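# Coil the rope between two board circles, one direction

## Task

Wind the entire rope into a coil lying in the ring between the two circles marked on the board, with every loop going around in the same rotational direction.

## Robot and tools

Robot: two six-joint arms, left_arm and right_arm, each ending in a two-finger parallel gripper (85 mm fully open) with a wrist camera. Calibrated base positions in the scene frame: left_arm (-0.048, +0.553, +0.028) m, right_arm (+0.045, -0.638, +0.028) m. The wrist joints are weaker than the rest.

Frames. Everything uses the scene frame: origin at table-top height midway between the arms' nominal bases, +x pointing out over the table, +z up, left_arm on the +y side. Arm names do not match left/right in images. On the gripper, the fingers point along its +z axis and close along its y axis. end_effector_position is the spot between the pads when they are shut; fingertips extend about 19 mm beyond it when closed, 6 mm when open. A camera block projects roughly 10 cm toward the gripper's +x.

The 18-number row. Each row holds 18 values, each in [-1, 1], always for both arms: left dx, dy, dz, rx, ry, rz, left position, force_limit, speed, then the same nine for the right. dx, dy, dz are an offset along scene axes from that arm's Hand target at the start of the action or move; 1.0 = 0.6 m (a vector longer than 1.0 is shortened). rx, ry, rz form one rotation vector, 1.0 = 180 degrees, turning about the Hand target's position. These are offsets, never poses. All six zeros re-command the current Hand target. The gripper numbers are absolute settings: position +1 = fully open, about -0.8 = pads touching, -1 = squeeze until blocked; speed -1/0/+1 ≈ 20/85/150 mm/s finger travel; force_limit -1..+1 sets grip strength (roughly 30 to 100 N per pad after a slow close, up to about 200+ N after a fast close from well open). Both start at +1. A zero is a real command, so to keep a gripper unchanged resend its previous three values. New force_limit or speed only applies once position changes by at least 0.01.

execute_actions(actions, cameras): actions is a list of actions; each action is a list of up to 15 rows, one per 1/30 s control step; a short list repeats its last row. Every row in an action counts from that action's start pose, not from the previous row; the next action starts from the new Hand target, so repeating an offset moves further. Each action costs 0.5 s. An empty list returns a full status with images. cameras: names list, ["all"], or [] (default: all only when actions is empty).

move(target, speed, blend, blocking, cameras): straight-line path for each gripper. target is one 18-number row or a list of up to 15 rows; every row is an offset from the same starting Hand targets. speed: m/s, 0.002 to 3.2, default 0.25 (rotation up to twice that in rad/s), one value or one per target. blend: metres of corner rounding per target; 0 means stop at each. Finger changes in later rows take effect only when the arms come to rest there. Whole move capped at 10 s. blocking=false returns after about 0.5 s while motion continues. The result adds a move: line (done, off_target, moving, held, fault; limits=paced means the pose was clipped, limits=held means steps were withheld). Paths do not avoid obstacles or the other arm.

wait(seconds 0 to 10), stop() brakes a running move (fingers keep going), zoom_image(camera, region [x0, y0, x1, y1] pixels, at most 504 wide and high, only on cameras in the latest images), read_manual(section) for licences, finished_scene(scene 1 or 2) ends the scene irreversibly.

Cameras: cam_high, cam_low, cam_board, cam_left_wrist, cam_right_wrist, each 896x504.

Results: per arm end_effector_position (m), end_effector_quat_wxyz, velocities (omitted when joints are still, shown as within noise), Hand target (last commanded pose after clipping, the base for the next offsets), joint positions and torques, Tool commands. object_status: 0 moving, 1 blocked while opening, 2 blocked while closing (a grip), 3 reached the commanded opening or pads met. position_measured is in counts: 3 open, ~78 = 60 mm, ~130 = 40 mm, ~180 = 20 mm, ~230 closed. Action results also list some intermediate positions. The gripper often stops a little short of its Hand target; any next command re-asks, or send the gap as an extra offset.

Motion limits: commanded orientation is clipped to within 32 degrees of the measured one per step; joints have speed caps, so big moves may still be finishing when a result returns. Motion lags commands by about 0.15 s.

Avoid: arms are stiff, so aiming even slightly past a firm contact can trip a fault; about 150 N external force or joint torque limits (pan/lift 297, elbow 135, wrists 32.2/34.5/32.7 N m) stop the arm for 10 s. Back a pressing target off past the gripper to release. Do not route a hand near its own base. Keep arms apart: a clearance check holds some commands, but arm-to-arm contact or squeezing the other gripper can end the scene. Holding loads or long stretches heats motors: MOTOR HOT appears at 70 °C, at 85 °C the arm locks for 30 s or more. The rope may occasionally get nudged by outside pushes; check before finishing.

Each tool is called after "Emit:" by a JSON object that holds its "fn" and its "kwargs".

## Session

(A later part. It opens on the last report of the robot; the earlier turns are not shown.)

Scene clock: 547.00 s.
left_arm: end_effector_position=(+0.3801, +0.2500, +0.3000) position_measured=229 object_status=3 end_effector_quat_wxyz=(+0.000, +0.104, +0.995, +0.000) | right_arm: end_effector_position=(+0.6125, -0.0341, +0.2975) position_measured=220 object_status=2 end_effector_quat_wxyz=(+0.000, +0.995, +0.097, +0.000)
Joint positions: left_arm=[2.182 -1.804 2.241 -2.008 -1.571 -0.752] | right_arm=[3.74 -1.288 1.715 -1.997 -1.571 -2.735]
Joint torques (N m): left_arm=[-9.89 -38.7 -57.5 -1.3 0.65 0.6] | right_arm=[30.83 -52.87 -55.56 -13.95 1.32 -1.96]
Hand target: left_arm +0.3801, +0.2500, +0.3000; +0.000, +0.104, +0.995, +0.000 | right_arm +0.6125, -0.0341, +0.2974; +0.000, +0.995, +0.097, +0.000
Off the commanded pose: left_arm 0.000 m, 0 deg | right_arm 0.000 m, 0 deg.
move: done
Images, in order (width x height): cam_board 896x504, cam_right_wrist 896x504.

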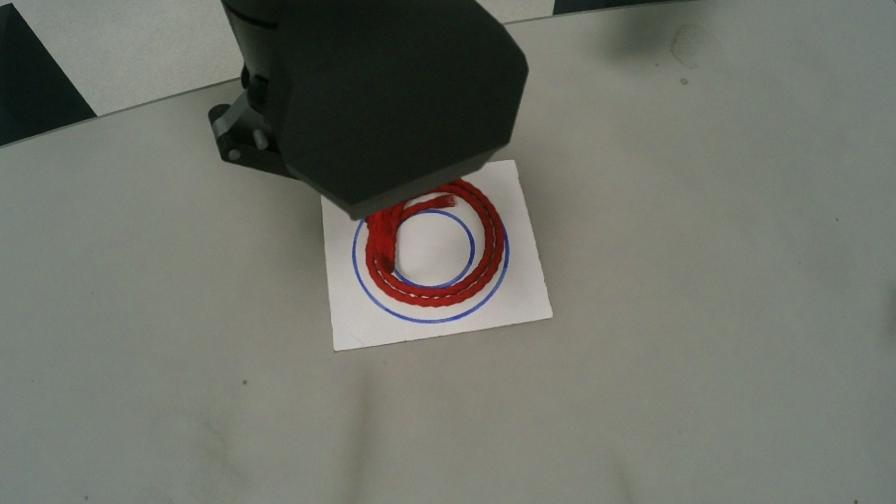

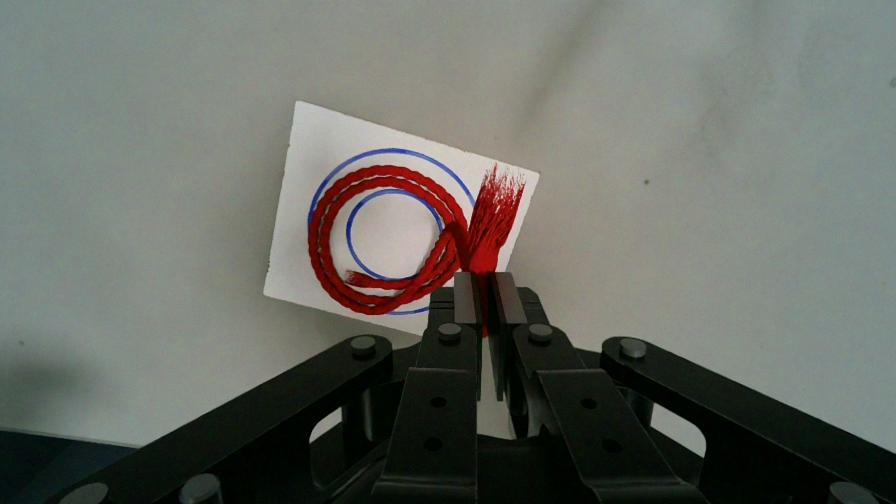

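Emit:
{"fn": "zoom_image", "kwargs": {"camera": "cam_right_wrist", "region": [300, 140, 480, 330]}}

Emit:
{"fn": "wait", "kwargs": {"seconds": 0.1, "cameras": ["cam_low"]}}

Emit:
{"fn": "zoom_image", "kwargs": {"camera": "cam_low", "region": [350, 190, 470, 260]}}

Scaled by 2.653 from the camera's 896x504 image, which has a finer 1280x720 frame.

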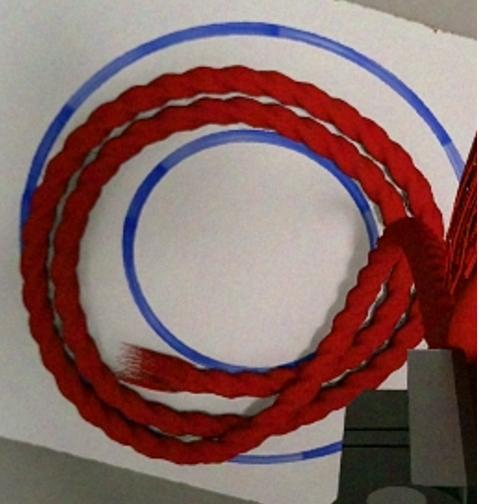

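Scene clock: 549.00 s.
left_arm: end_effector_position=(+0.3801, +0.2500, +0.3000) position_measured=229 object_status=3 end_effector_quat_wxyz=(+0.000, +0.104, +0.995, +0.000) | right_arm: end_effector_position=(+0.6125, -0.0341, +0.2974) position_measured=220 object_status=2 end_effector_quat_wxyz=(+0.000, +0.995, +0.097, +0.000)
Joint positions: left_arm=[2.182 -1.804 2.241 -2.008 -1.571 -0.752] | right_arm=[3.74 -1.288 1.715 -1.997 -1.571 -2.736]
Joint torques (N m): left_arm=[-8.39 -37.86 -57.71 -1.74 1.2 1.5] | right_arm=[30.12 -53.06 -55.16 -14 2.49 -2.21]
Hand target: left_arm +0.3801, +0.2500, +0.3000; +0.000, +0.104, +0.995, +0.000 | right_arm +0.6125, -0.0341, +0.2974; +0.000, +0.995, +0.097, +0.000
Tool commands: left_gripper/position=-0.8 left_gripper/force_limit=-1.0 left_gripper/speed=+0.0 right_gripper/position=-1.0 right_gripper/force_limit=-0.5 right_gripper/speed=-0.8
Off the commanded pose: left_arm 0.000 m, 0 deg | right_arm 0.000 m, 0 deg.
wait: 0.10 s; at rest from the start
Images, in order (width x height): cam_low 896x504.

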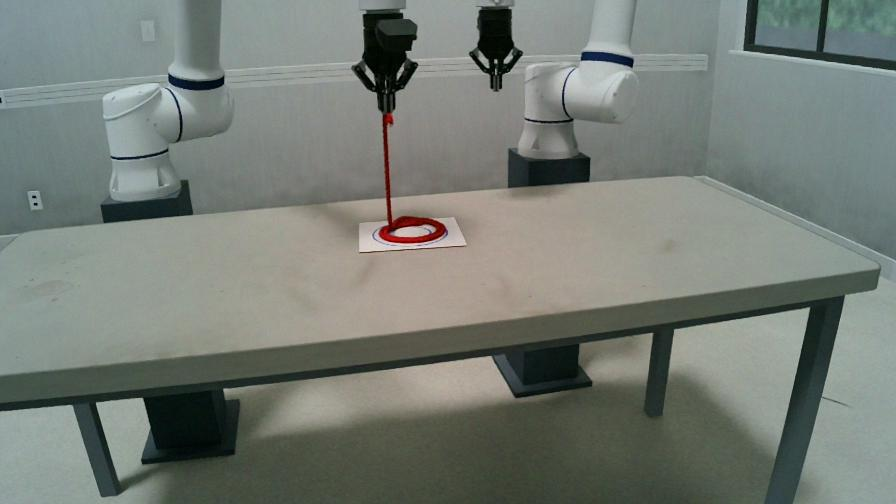

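Scaled by 4.200 from the camera's 896x504 image, which has a finer 1280x720 frame.

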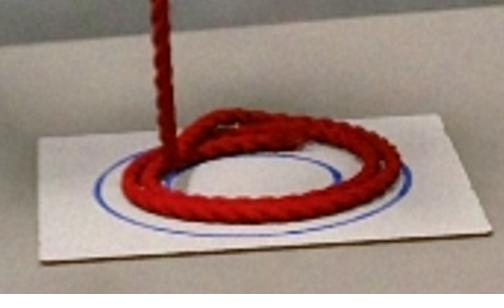

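Emit:
{"fn": "move", "kwargs": {"target": [[0,0,0,0,0,0,-0.8,-1,0,-0.0528,-0.0495,0.055,0,0,-0.139,-1,-0.5,-0.8],[0,0,0,0,0,0,-0.8,-1,0,-0.1235,-0.0662,0.1083,0,0,-0.278,-1,-0.5,-0.8],[0,0,0,0,0,0,-0.8,-1,0,-0.181,-0.0542,0.1583,0,0,-0.417,-1,-0.5,-0.8],[0,0,0,0,0,0,-0.8,-1,0,-0.2237,-0.033,0.1883,0,0,-0.528,-1,-0.5,-0.8]], "speed": 0.1, "blend": 0.012, "cameras": ["cam_board","cam_right_wrist"]}}

Emit:
{"fn": "zoom_image", "kwargs": {"camera": "cam_board", "region": [310, 100, 570, 360]}}

Emit:
{"fn": "zoom_image", "kwargs": {"camera": "cam_right_wrist", "region": [290, 70, 510, 320]}}

Scene clock: 563.13 s.
left_arm: end_effector_position=(+0.3801, +0.2500, +0.3000) position_measured=229 object_status=3 end_effector_quat_wxyz=(+0.000, +0.104, +0.995, +0.000) | right_arm: end_effector_position=(+0.4783, -0.0539, +0.4104) position_measured=220 object_status=2 end_effector_quat_wxyz=(+0.000, +0.744, -0.668, +0.000)
Joint positions: left_arm=[2.182 -1.804 2.241 -2.008 -1.571 -0.752] | right_arm=[3.825 -1.513 1.774 -1.831 -1.57 -0.992]
Joint torques (N m): left_arm=[-10.38 -40.61 -58.02 -2.32 1.05 0.95] | right_arm=[30.86 -72.98 -57.54 -0.44 0.07 1.66]
Hand target: left_arm +0.3801, +0.2500, +0.3000; +0.000, +0.104, +0.995, +0.000 | right_arm +0.4783, -0.0539, +0.4104; +0.000, +0.744, -0.668, +0.000
Off the commanded pose: left_arm 0.000 m, 0 deg | right_arm 0.000 m, 0 deg.
move: done
Images, in order (width x height): cam_board 896x504, cam_right_wrist 896x504.

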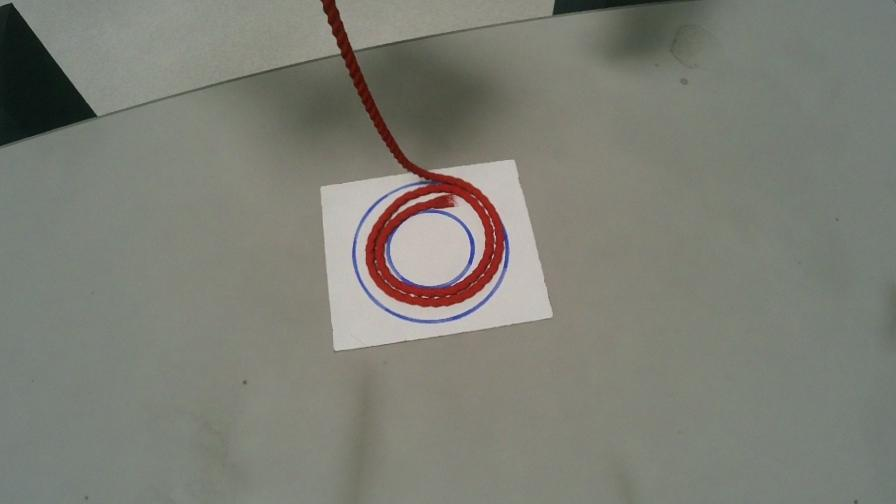

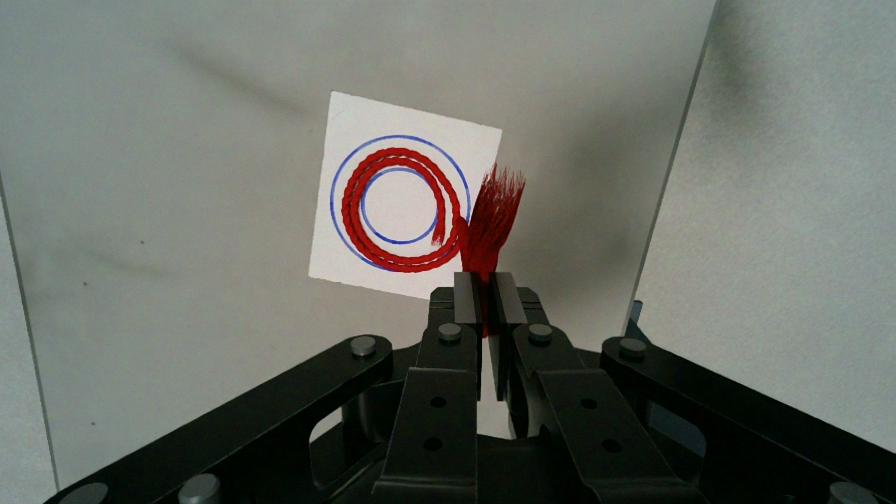

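Scaled by 1.938 from the camera's 896x504 image, which has a finer 1280x720 frame.

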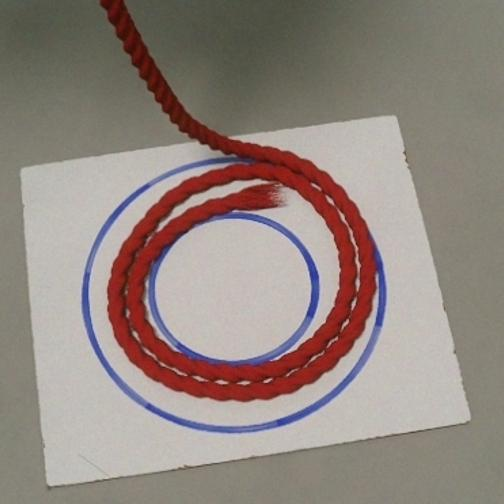

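Scaled by 2.016 from the camera's 896x504 image, which has a finer 1280x720 frame.

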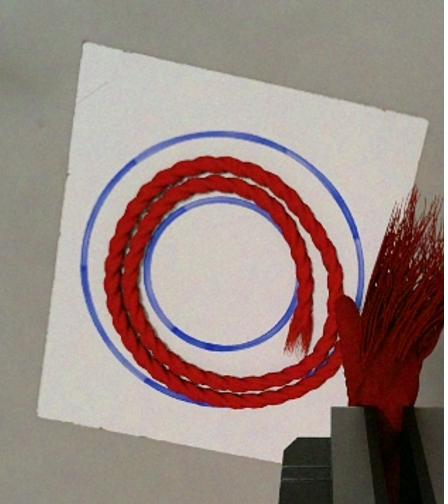

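Emit:
{"fn": "move", "kwargs": {"target": [[0,0,0,0,0,0,-0.8,-1,0,0.0352,-0.0248,-0.0467,0,0,0.111,-1,-0.5,-0.8],[0,0,0,0,0,0,-0.8,-1,0,0.1055,-0.0332,-0.0967,0,0,0.25,-1,-0.5,-0.8]], "speed": 0.06, "blend": 0.01, "cameras": ["cam_board","cam_right_wrist"]}}

Emit:
{"fn": "zoom_image", "kwargs": {"camera": "cam_board", "region": [310, 100, 570, 360]}}

Emit:
{"fn": "zoom_image", "kwargs": {"camera": "cam_right_wrist", "region": [300, 100, 500, 320]}}

Scene clock: 573.80 s.
left_arm: end_effector_position=(+0.3801, +0.2500, +0.3000) position_measured=229 object_status=3 end_effector_quat_wxyz=(+0.000, +0.104, +0.995, +0.000) | right_arm: end_effector_position=(+0.5416, -0.0738, +0.3524) position_measured=220 object_status=2 end_effector_quat_wxyz=(+0.000, +0.943, -0.333, +0.000)
Joint positions: left_arm=[2.182 -1.804 2.241 -2.008 -1.571 -0.752] | right_arm=[3.75 -1.444 1.804 -1.93 -1.571 -1.852]
Joint torques (N m): left_arm=[-10.98 -40.22 -57.64 -1.93 0.73 0.81] | right_arm=[-16.1 -38.29 -55.95 -13.84 2.1 -2.43]
Hand target: left_arm +0.3801, +0.2500, +0.3000; +0.000, +0.104, +0.995, +0.000 | right_arm +0.5416, -0.0738, +0.3524; +0.000, +0.943, -0.333, +0.000
Off the commanded pose: left_arm 0.000 m, 0 deg | right_arm 0.000 m, 0 deg.
move: done
Images, in order (width x height): cam_board 896x504, cam_right_wrist 896x504.

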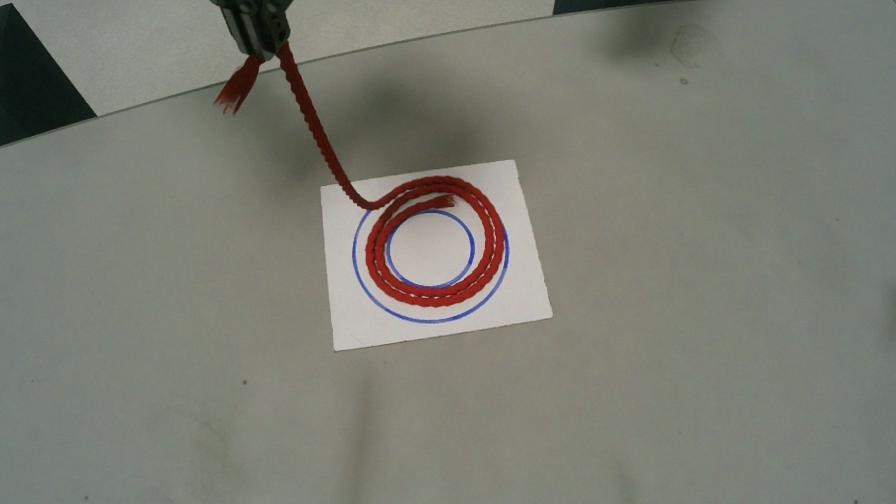

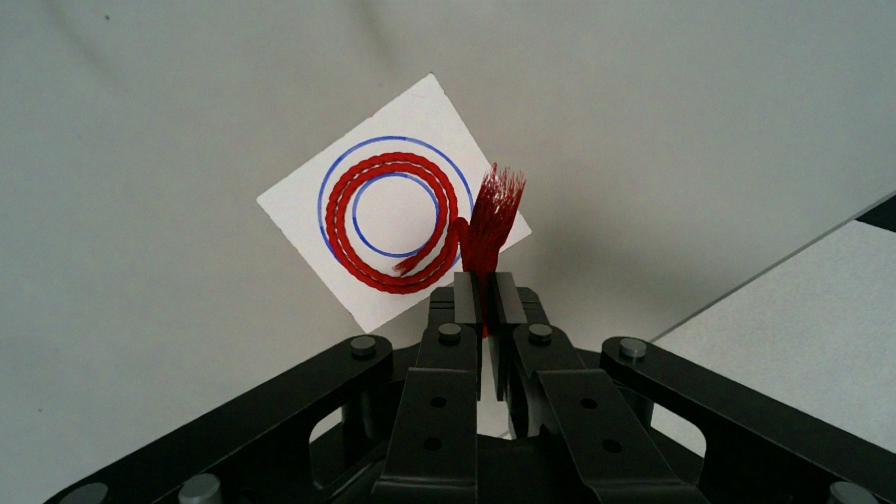

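Scaled by 1.938 from the camera's 896x504 image, which has a finer 1280x720 frame.

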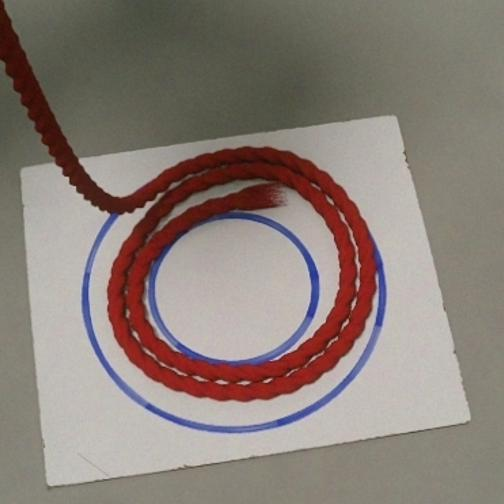

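Scaled by 2.291 from the camera's 896x504 image, which has a finer 1280x720 frame.

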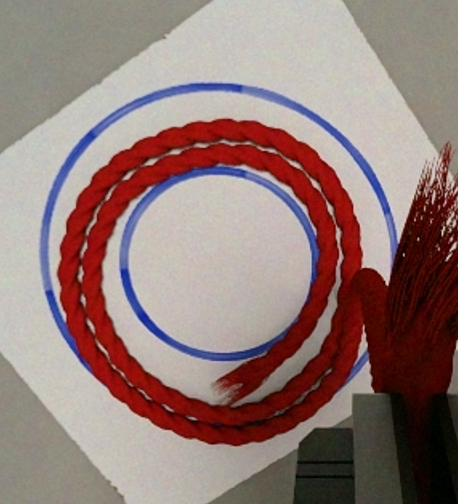

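Emit:
{"fn": "move", "kwargs": {"target": [0,0,0,0,0,0,-0.8,-1,0,0.0652,0.0152,-0.0517,0,0,0.139,-1,-0.5,-0.8], "speed": 0.06, "cameras": ["cam_board","cam_right_wrist"]}}

Emit:
{"fn": "zoom_image", "kwargs": {"camera": "cam_board", "region": [310, 100, 570, 360]}}

Emit:
{"fn": "zoom_image", "kwargs": {"camera": "cam_right_wrist", "region": [300, 120, 500, 340]}}

Scene clock: 580.13 s.
left_arm: end_effector_position=(+0.3801, +0.2500, +0.3000) position_measured=229 object_status=3 end_effector_quat_wxyz=(+0.000, +0.104, +0.995, +0.000) | right_arm: end_effector_position=(+0.5807, -0.0647, +0.3214) position_measured=220 object_status=2 end_effector_quat_wxyz=(+0.000, +0.993, -0.121, +0.000)
Joint positions: left_arm=[2.182 -1.804 2.241 -2.008 -1.571 -0.752] | right_arm=[3.73 -1.372 1.777 -1.975 -1.571 -2.308]
Joint torques (N m): left_arm=[-12.35 -41.53 -56.67 -2.12 0.82 0.65] | right_arm=[-17.44 -44.76 -55.48 -13.85 1.67 -2.15]
Hand target: left_arm +0.3801, +0.2500, +0.3000; +0.000, +0.104, +0.995, +0.000 | right_arm +0.5807, -0.0647, +0.3214; +0.000, +0.993, -0.121, +0.000
Off the commanded pose: left_arm 0.000 m, 0 deg | right_arm 0.000 m, 0 deg.
move: done
Images, in order (width x height): cam_board 896x504, cam_right_wrist 896x504.

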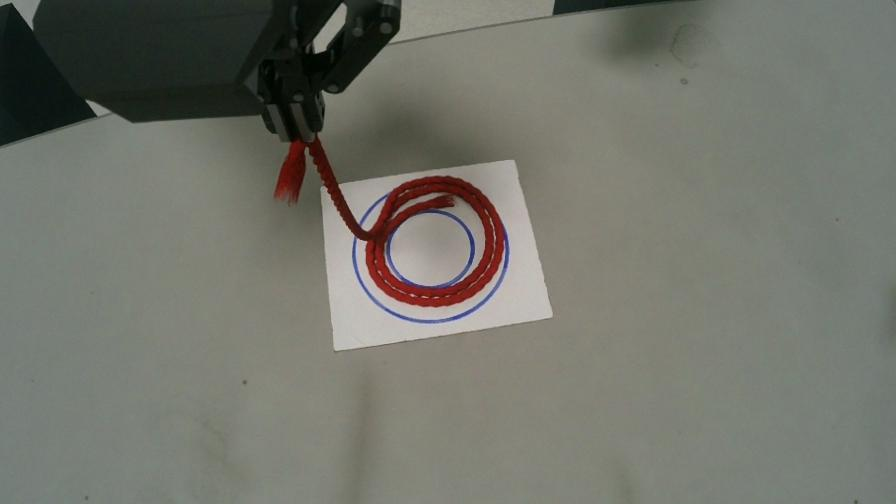

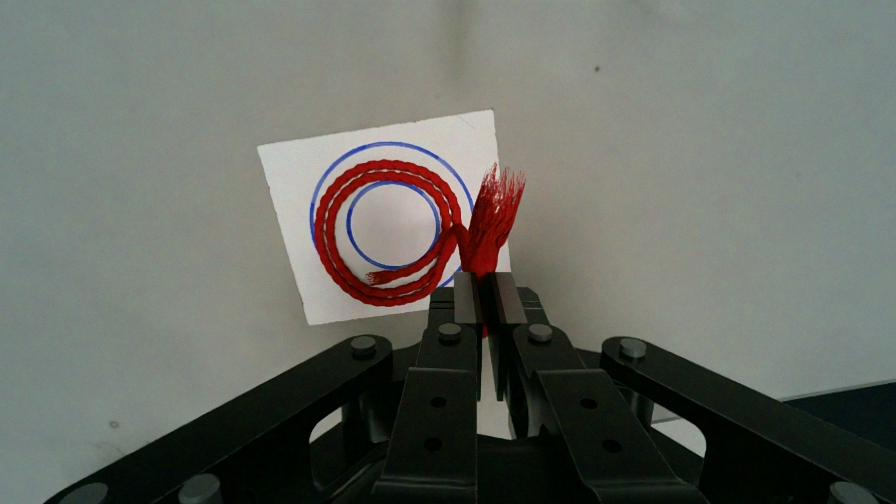

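Scaled by 1.938 from the camera's 896x504 image, which has a finer 1280x720 frame.

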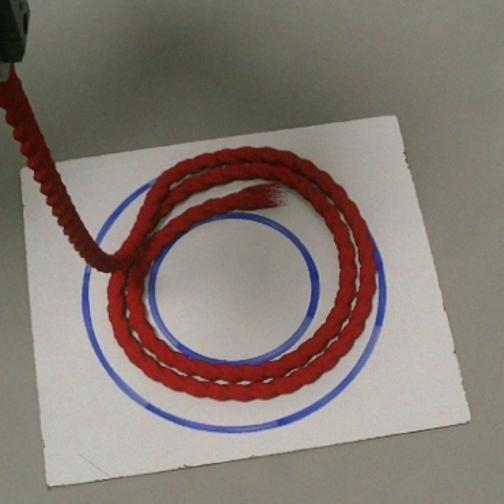

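Scaled by 2.291 from the camera's 896x504 image, which has a finer 1280x720 frame.

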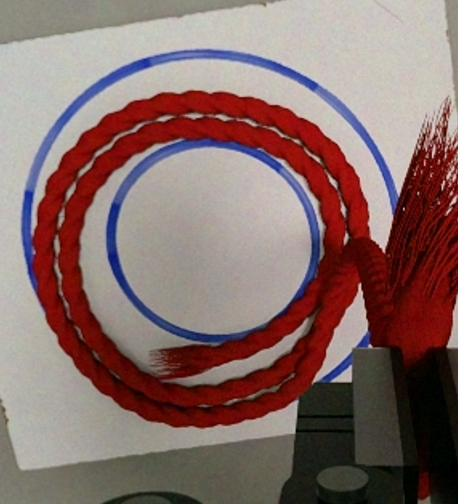

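Emit:
{"fn": "move", "kwargs": {"target": [[0,0,0,0,0,0,-0.8,-1,0,-0.0697,-0.0188,0.06,0,0,-0.139,-1,-0.5,-0.8],[0,0,0,0,0,0,-0.8,-1,0,-0.1355,-0.0082,0.1067,0,0,-0.278,-1,-0.5,-0.8],[0,0,0,0,0,0,-0.8,-1,0,-0.0715,-0.0228,0.04,0,0,-0.139,-1,-0.5,-0.8]], "speed": 0.08, "blend": [0.01,0.005,0], "cameras": ["cam_board","cam_right_wrist"]}}

Emit:
{"fn": "zoom_image", "kwargs": {"camera": "cam_board", "region": [310, 100, 570, 360]}}

Emit:
{"fn": "zoom_image", "kwargs": {"camera": "cam_right_wrist", "region": [300, 100, 500, 320]}}

Scene clock: 596.90 s.
left_arm: end_effector_position=(+0.3801, +0.2500, +0.3000) position_measured=229 object_status=3 end_effector_quat_wxyz=(+0.000, +0.104, +0.995, +0.000) | right_arm: end_effector_position=(+0.5378, -0.0784, +0.3454) position_measured=220 object_status=2 end_effector_quat_wxyz=(+0.000, +0.943, -0.333, +0.000)
Joint positions: left_arm=[2.182 -1.804 2.241 -2.008 -1.571 -0.752] | right_arm=[3.748 -1.449 1.823 -1.944 -1.57 -1.854]
Joint torques (N m): left_arm=[-9.28 -40.46 -57.26 -2.13 0.98 0.73] | right_arm=[-16.48 -37.99 -41.09 -13.82 2.55 -2.2]
Hand target: left_arm +0.3801, +0.2500, +0.3000; +0.000, +0.104, +0.995, +0.000 | right_arm +0.5378, -0.0784, +0.3454; +0.000, +0.943, -0.333, +0.000
Off the commanded pose: left_arm 0.000 m, 0 deg | right_arm 0.000 m, 0 deg.
move: done
Images, in order (width x height): cam_board 896x504, cam_right_wrist 896x504.

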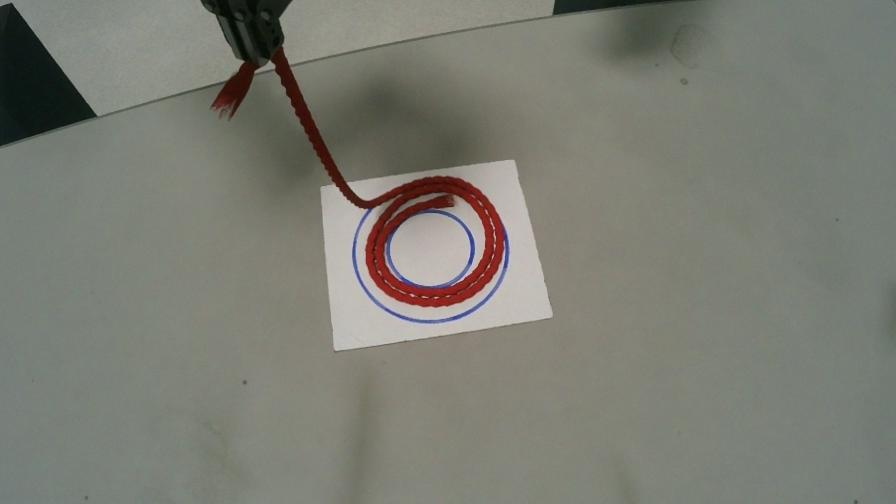

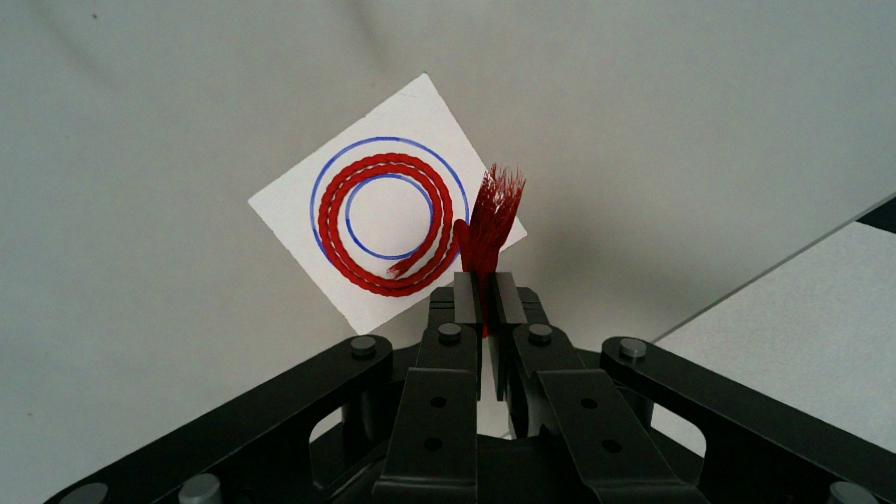

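Scaled by 1.938 from the camera's 896x504 image, which has a finer 1280x720 frame.

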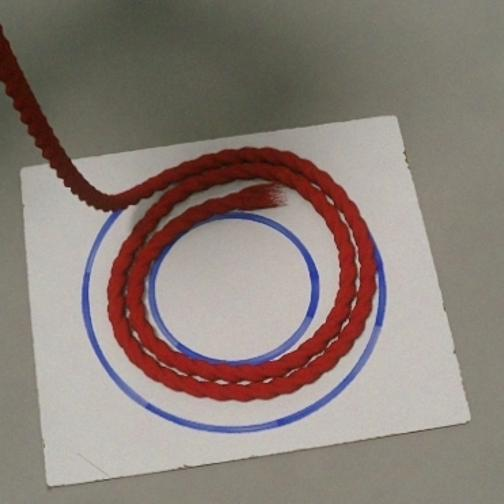

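Scaled by 2.291 from the camera's 896x504 image, which has a finer 1280x720 frame.

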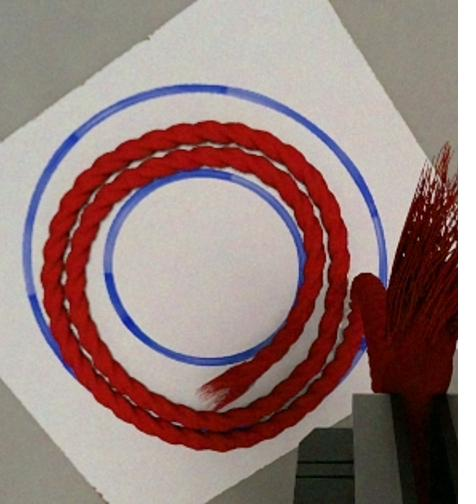

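Emit:
{"fn": "move", "kwargs": {"target": [0,0,0,0,0,0,-0.8,-1,0,0.069,0.0132,-0.055,0,0,0.139,-1,-0.5,-0.8], "speed": 0.06, "cameras": ["cam_board","cam_right_wrist"]}}

Emit:
{"fn": "zoom_image", "kwargs": {"camera": "cam_board", "region": [310, 100, 570, 360]}}

Emit:
{"fn": "zoom_image", "kwargs": {"camera": "cam_right_wrist", "region": [300, 120, 500, 340]}}

Scene clock: 602.07 s.
left_arm: end_effector_position=(+0.3801, +0.2500, +0.3000) position_measured=229 object_status=3 end_effector_quat_wxyz=(+0.000, +0.104, +0.995, +0.000) | right_arm: end_effector_position=(+0.5792, -0.0705, +0.3124) position_measured=220 object_status=2 end_effector_quat_wxyz=(+0.000, +0.993, -0.121, +0.000)
Joint positions: left_arm=[2.182 -1.804 2.241 -2.008 -1.571 -0.752] | right_arm=[3.725 -1.374 1.797 -1.993 -1.571 -2.314]
Joint torques (N m): left_arm=[-10.68 -35.66 -58.15 -2.16 1.23 0.27] | right_arm=[-16.66 -45.21 -54.98 -14.02 1.71 -2.46]
Hand target: left_arm +0.3801, +0.2500, +0.3000; +0.000, +0.104, +0.995, +0.000 | right_arm +0.5792, -0.0704, +0.3124; +0.000, +0.993, -0.121, +0.000
Off the commanded pose: left_arm 0.000 m, 0 deg | right_arm 0.000 m, 0 deg.
move: done
Images, in order (width x height): cam_board 896x504, cam_right_wrist 896x504.

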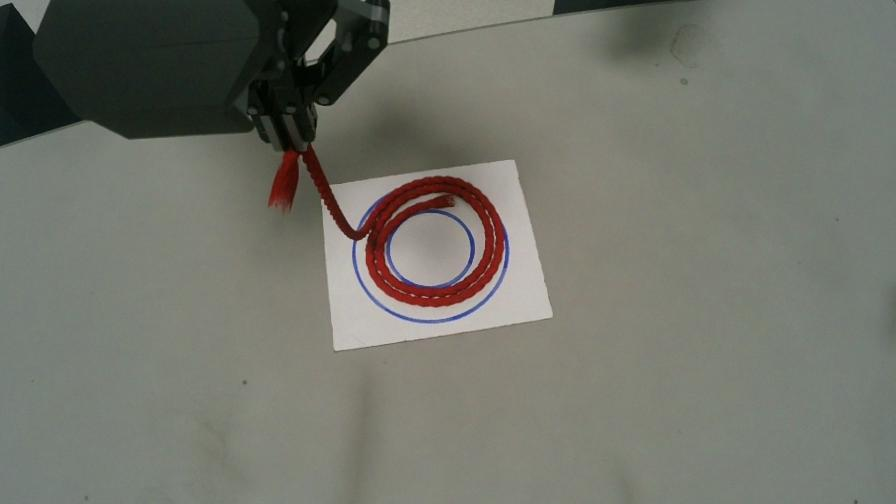

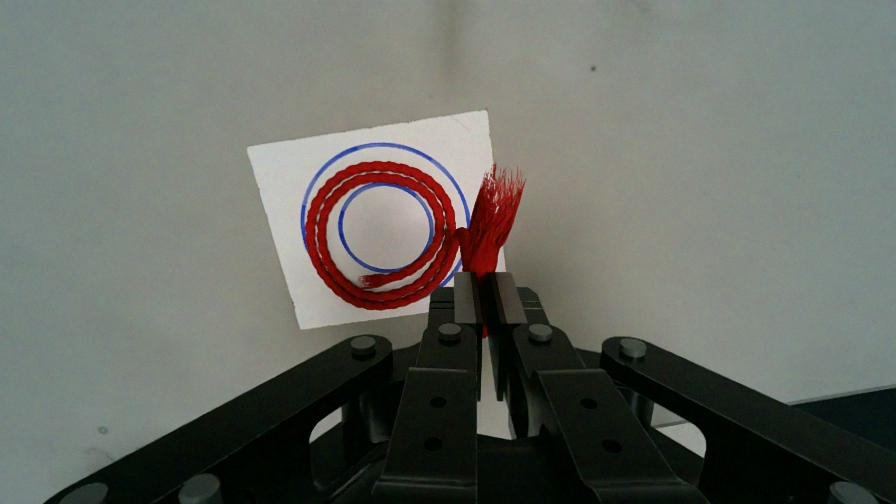

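Scaled by 1.938 from the camera's 896x504 image, which has a finer 1280x720 frame.

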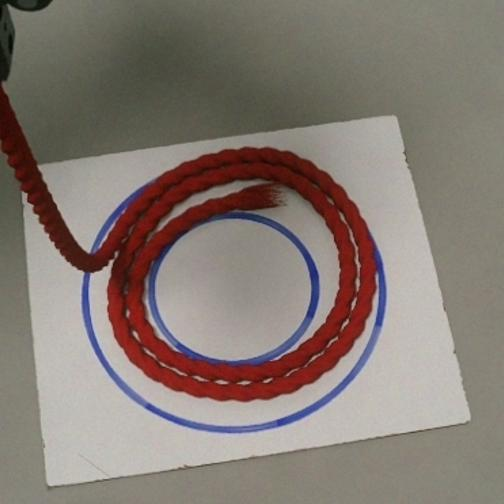

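Scaled by 2.291 from the camera's 896x504 image, which has a finer 1280x720 frame.

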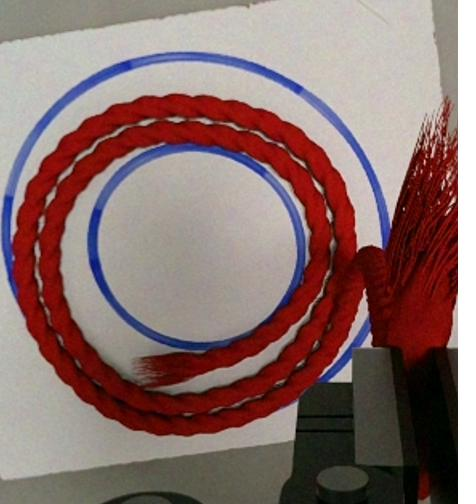

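Emit:
{"fn": "move", "kwargs": {"target": [[0,0,0,0,0,0,-0.8,-1,0,0.058,0.047,-0.055,0,0,0.139,-1,-0.5,-0.8],[0,0,0,0,0,0,-0.8,-1,0,0.089,0.1167,-0.1083,0,0,0.278,-1,-0.5,-0.8]], "speed": 0.06, "blend": 0.01, "cameras": ["cam_board","cam_right_wrist","cam_low"]}}

Emit:
{"fn": "zoom_image", "kwargs": {"camera": "cam_right_wrist", "region": [280, 120, 500, 340]}}

Emit:
{"fn": "zoom_image", "kwargs": {"camera": "cam_low", "region": [350, 190, 470, 260]}}

Scene clock: 613.20 s.
left_arm: end_effector_position=(+0.3801, +0.2500, +0.3000) position_measured=229 object_status=3 end_effector_quat_wxyz=(+0.000, +0.104, +0.995, +0.000) | right_arm: end_effector_position=(+0.6326, -0.0004, +0.2474) position_measured=220 object_status=2 end_effector_quat_wxyz=(+0.000, +0.951, +0.310, +0.000)
Joint positions: left_arm=[2.182 -1.804 2.241 -2.008 -1.571 -0.752] | right_arm=[3.759 -1.194 1.682 -2.059 -1.571 -3.153]
Joint torques (N m): left_arm=[-11.03 -36.89 -57.75 -2.25 1.57 0.91] | right_arm=[31.49 -59.62 -53.98 -13.94 1.08 -1.73]
Hand target: left_arm +0.3801, +0.2500, +0.3000; +0.000, +0.104, +0.995, +0.000 | right_arm +0.6326, -0.0004, +0.2474; +0.000, +0.951, +0.310, +0.000
Off the commanded pose: left_arm 0.000 m, 0 deg | right_arm 0.000 m, 0 deg.
move: done
Images, in order (width x height): cam_low 896x504, cam_board 896x504, cam_right_wrist 896x504.

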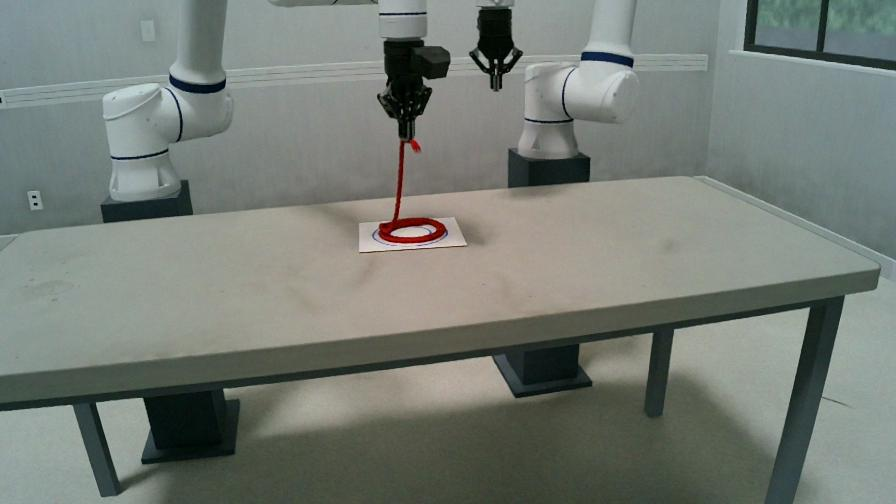

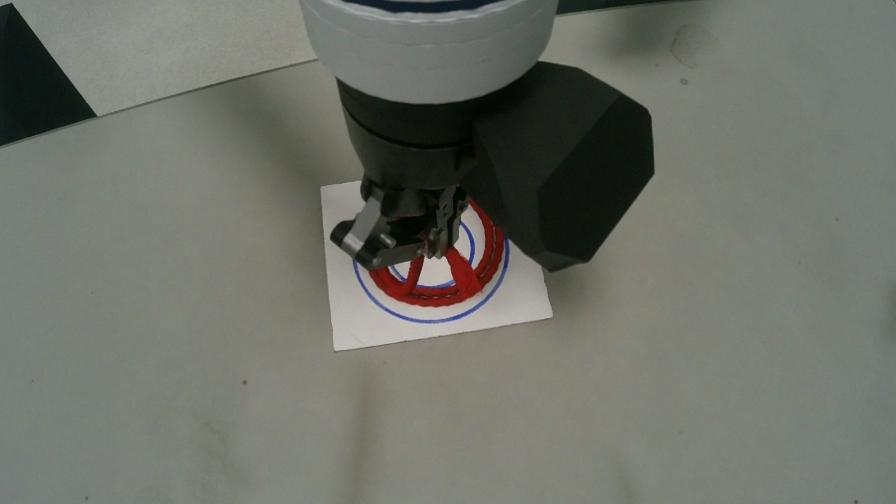

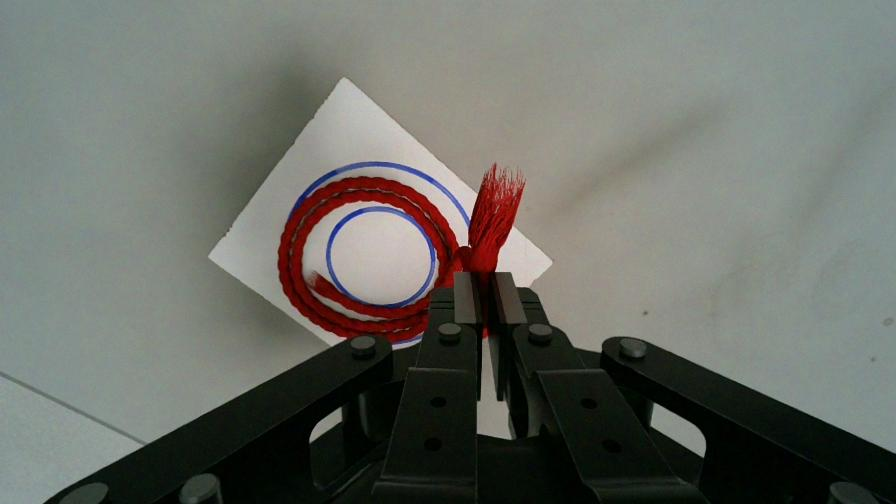

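Scaled by 2.291 from the camera's 896x504 image, which has a finer 1280x720 frame.

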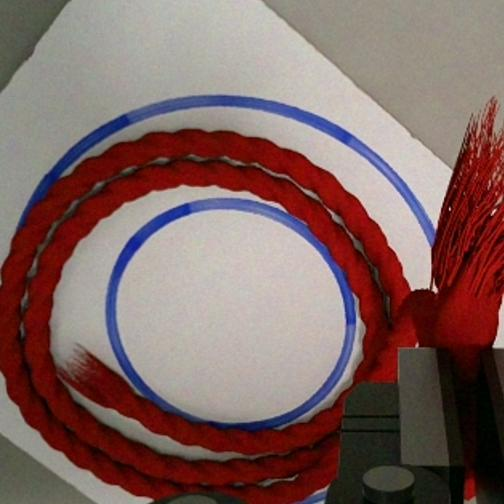

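Scaled by 4.200 from the camera's 896x504 image, which has a finer 1280x720 frame.

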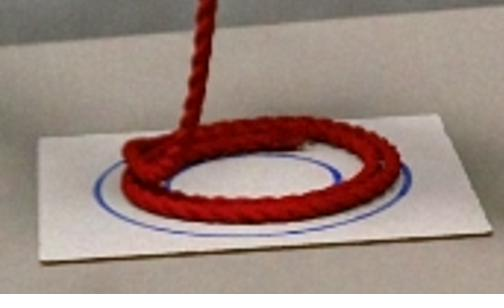

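Emit:
{"fn": "move", "kwargs": {"target": [0,0,0,0,0,0,-0.8,-1,0,-0.0038,0.076,-0.0517,0,0,0.139,-1,-0.5,-0.8], "speed": 0.06, "cameras": ["cam_board","cam_right_wrist","cam_low"]}}

Emit:
{"fn": "zoom_image", "kwargs": {"camera": "cam_board", "region": [310, 100, 570, 360]}}

Emit:
{"fn": "zoom_image", "kwargs": {"camera": "cam_low", "region": [350, 190, 470, 260]}}

Emit:
{"fn": "zoom_image", "kwargs": {"camera": "cam_right_wrist", "region": [260, 140, 500, 380]}}

Scene clock: 623.60 s.
left_arm: end_effector_position=(+0.3801, +0.2500, +0.3000) position_measured=229 object_status=3 end_effector_quat_wxyz=(+0.000, +0.104, +0.995, +0.000) | right_arm: end_effector_position=(+0.6304, +0.0452, +0.2164) position_measured=220 object_status=2 end_effector_quat_wxyz=(+0.000, +0.861, +0.509, +0.000)
Joint positions: left_arm=[2.182 -1.804 2.241 -2.008 -1.571 -0.752] | right_arm=[3.803 -1.122 1.637 -2.086 -1.572 -3.545]
Joint torques (N m): left_arm=[-9.37 -38.41 -57.76 -1.73 1 0.63] | right_arm=[30.75 -65.79 -53.27 -13.79 0.61 -2.49]
Hand target: left_arm +0.3801, +0.2500, +0.3000; +0.000, +0.104, +0.995, +0.000 | right_arm +0.6304, +0.0452, +0.2164; +0.000, +0.861, +0.509, +0.000
Off the commanded pose: left_arm 0.000 m, 0 deg | right_arm 0.000 m, 0 deg.
move: done
Images, in order (width x height): cam_low 896x504, cam_board 896x504, cam_right_wrist 896x504.

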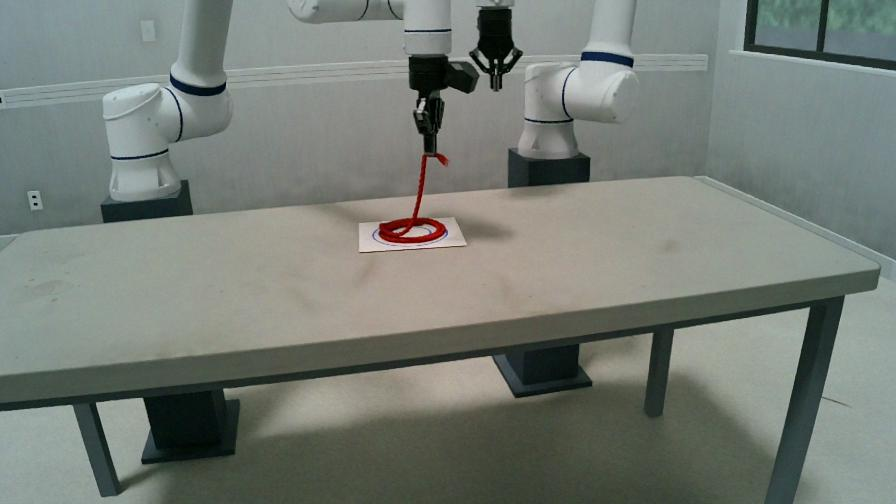

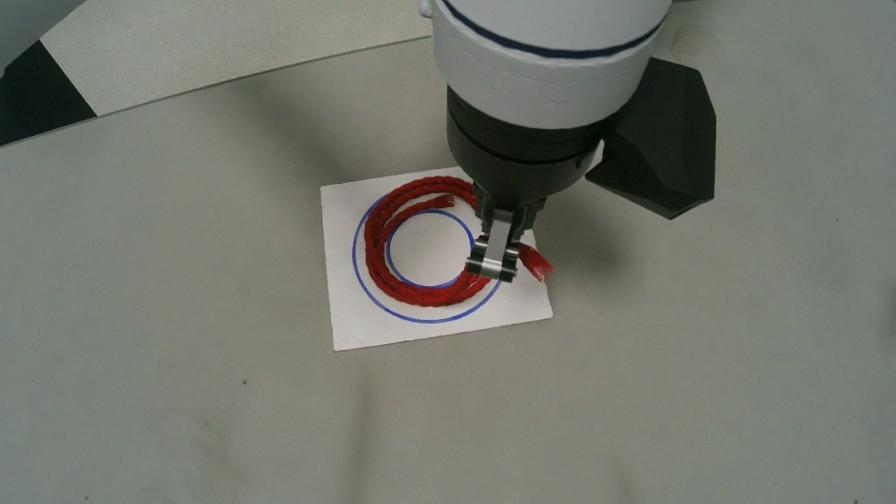

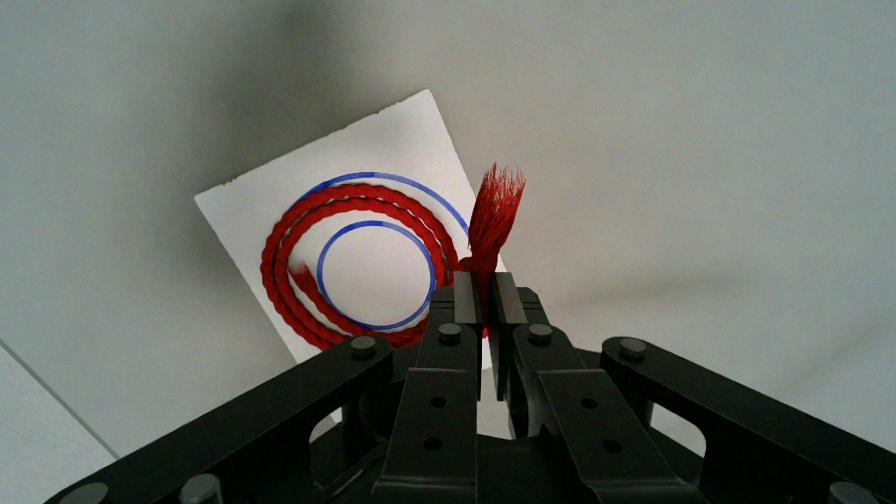

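Scaled by 1.938 from the camera's 896x504 image, which has a finer 1280x720 frame.

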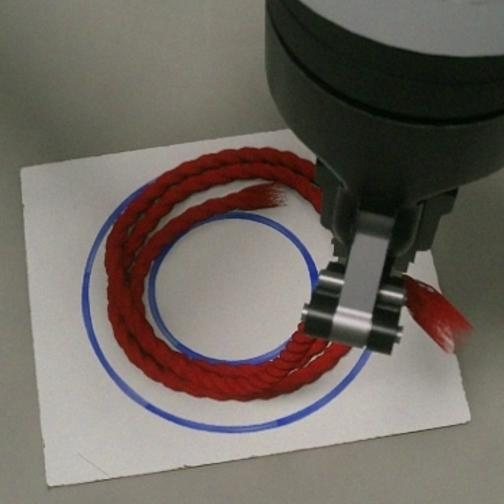

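Scaled by 4.200 from the camera's 896x504 image, which has a finer 1280x720 frame.

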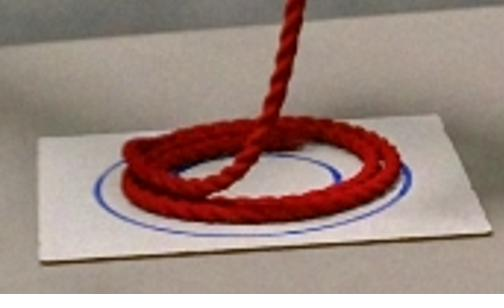

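Scaled by 2.100 from the camera's 896x504 image, which has a finer 1280x720 frame.

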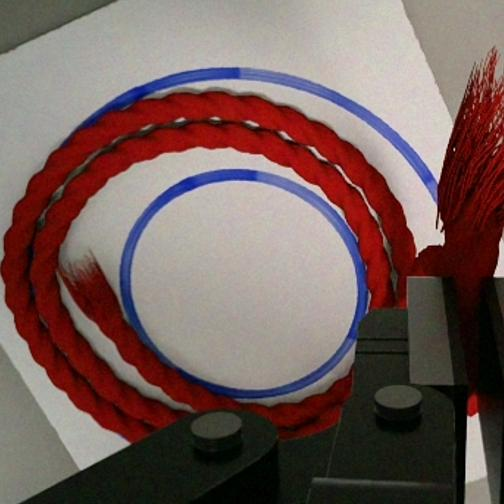

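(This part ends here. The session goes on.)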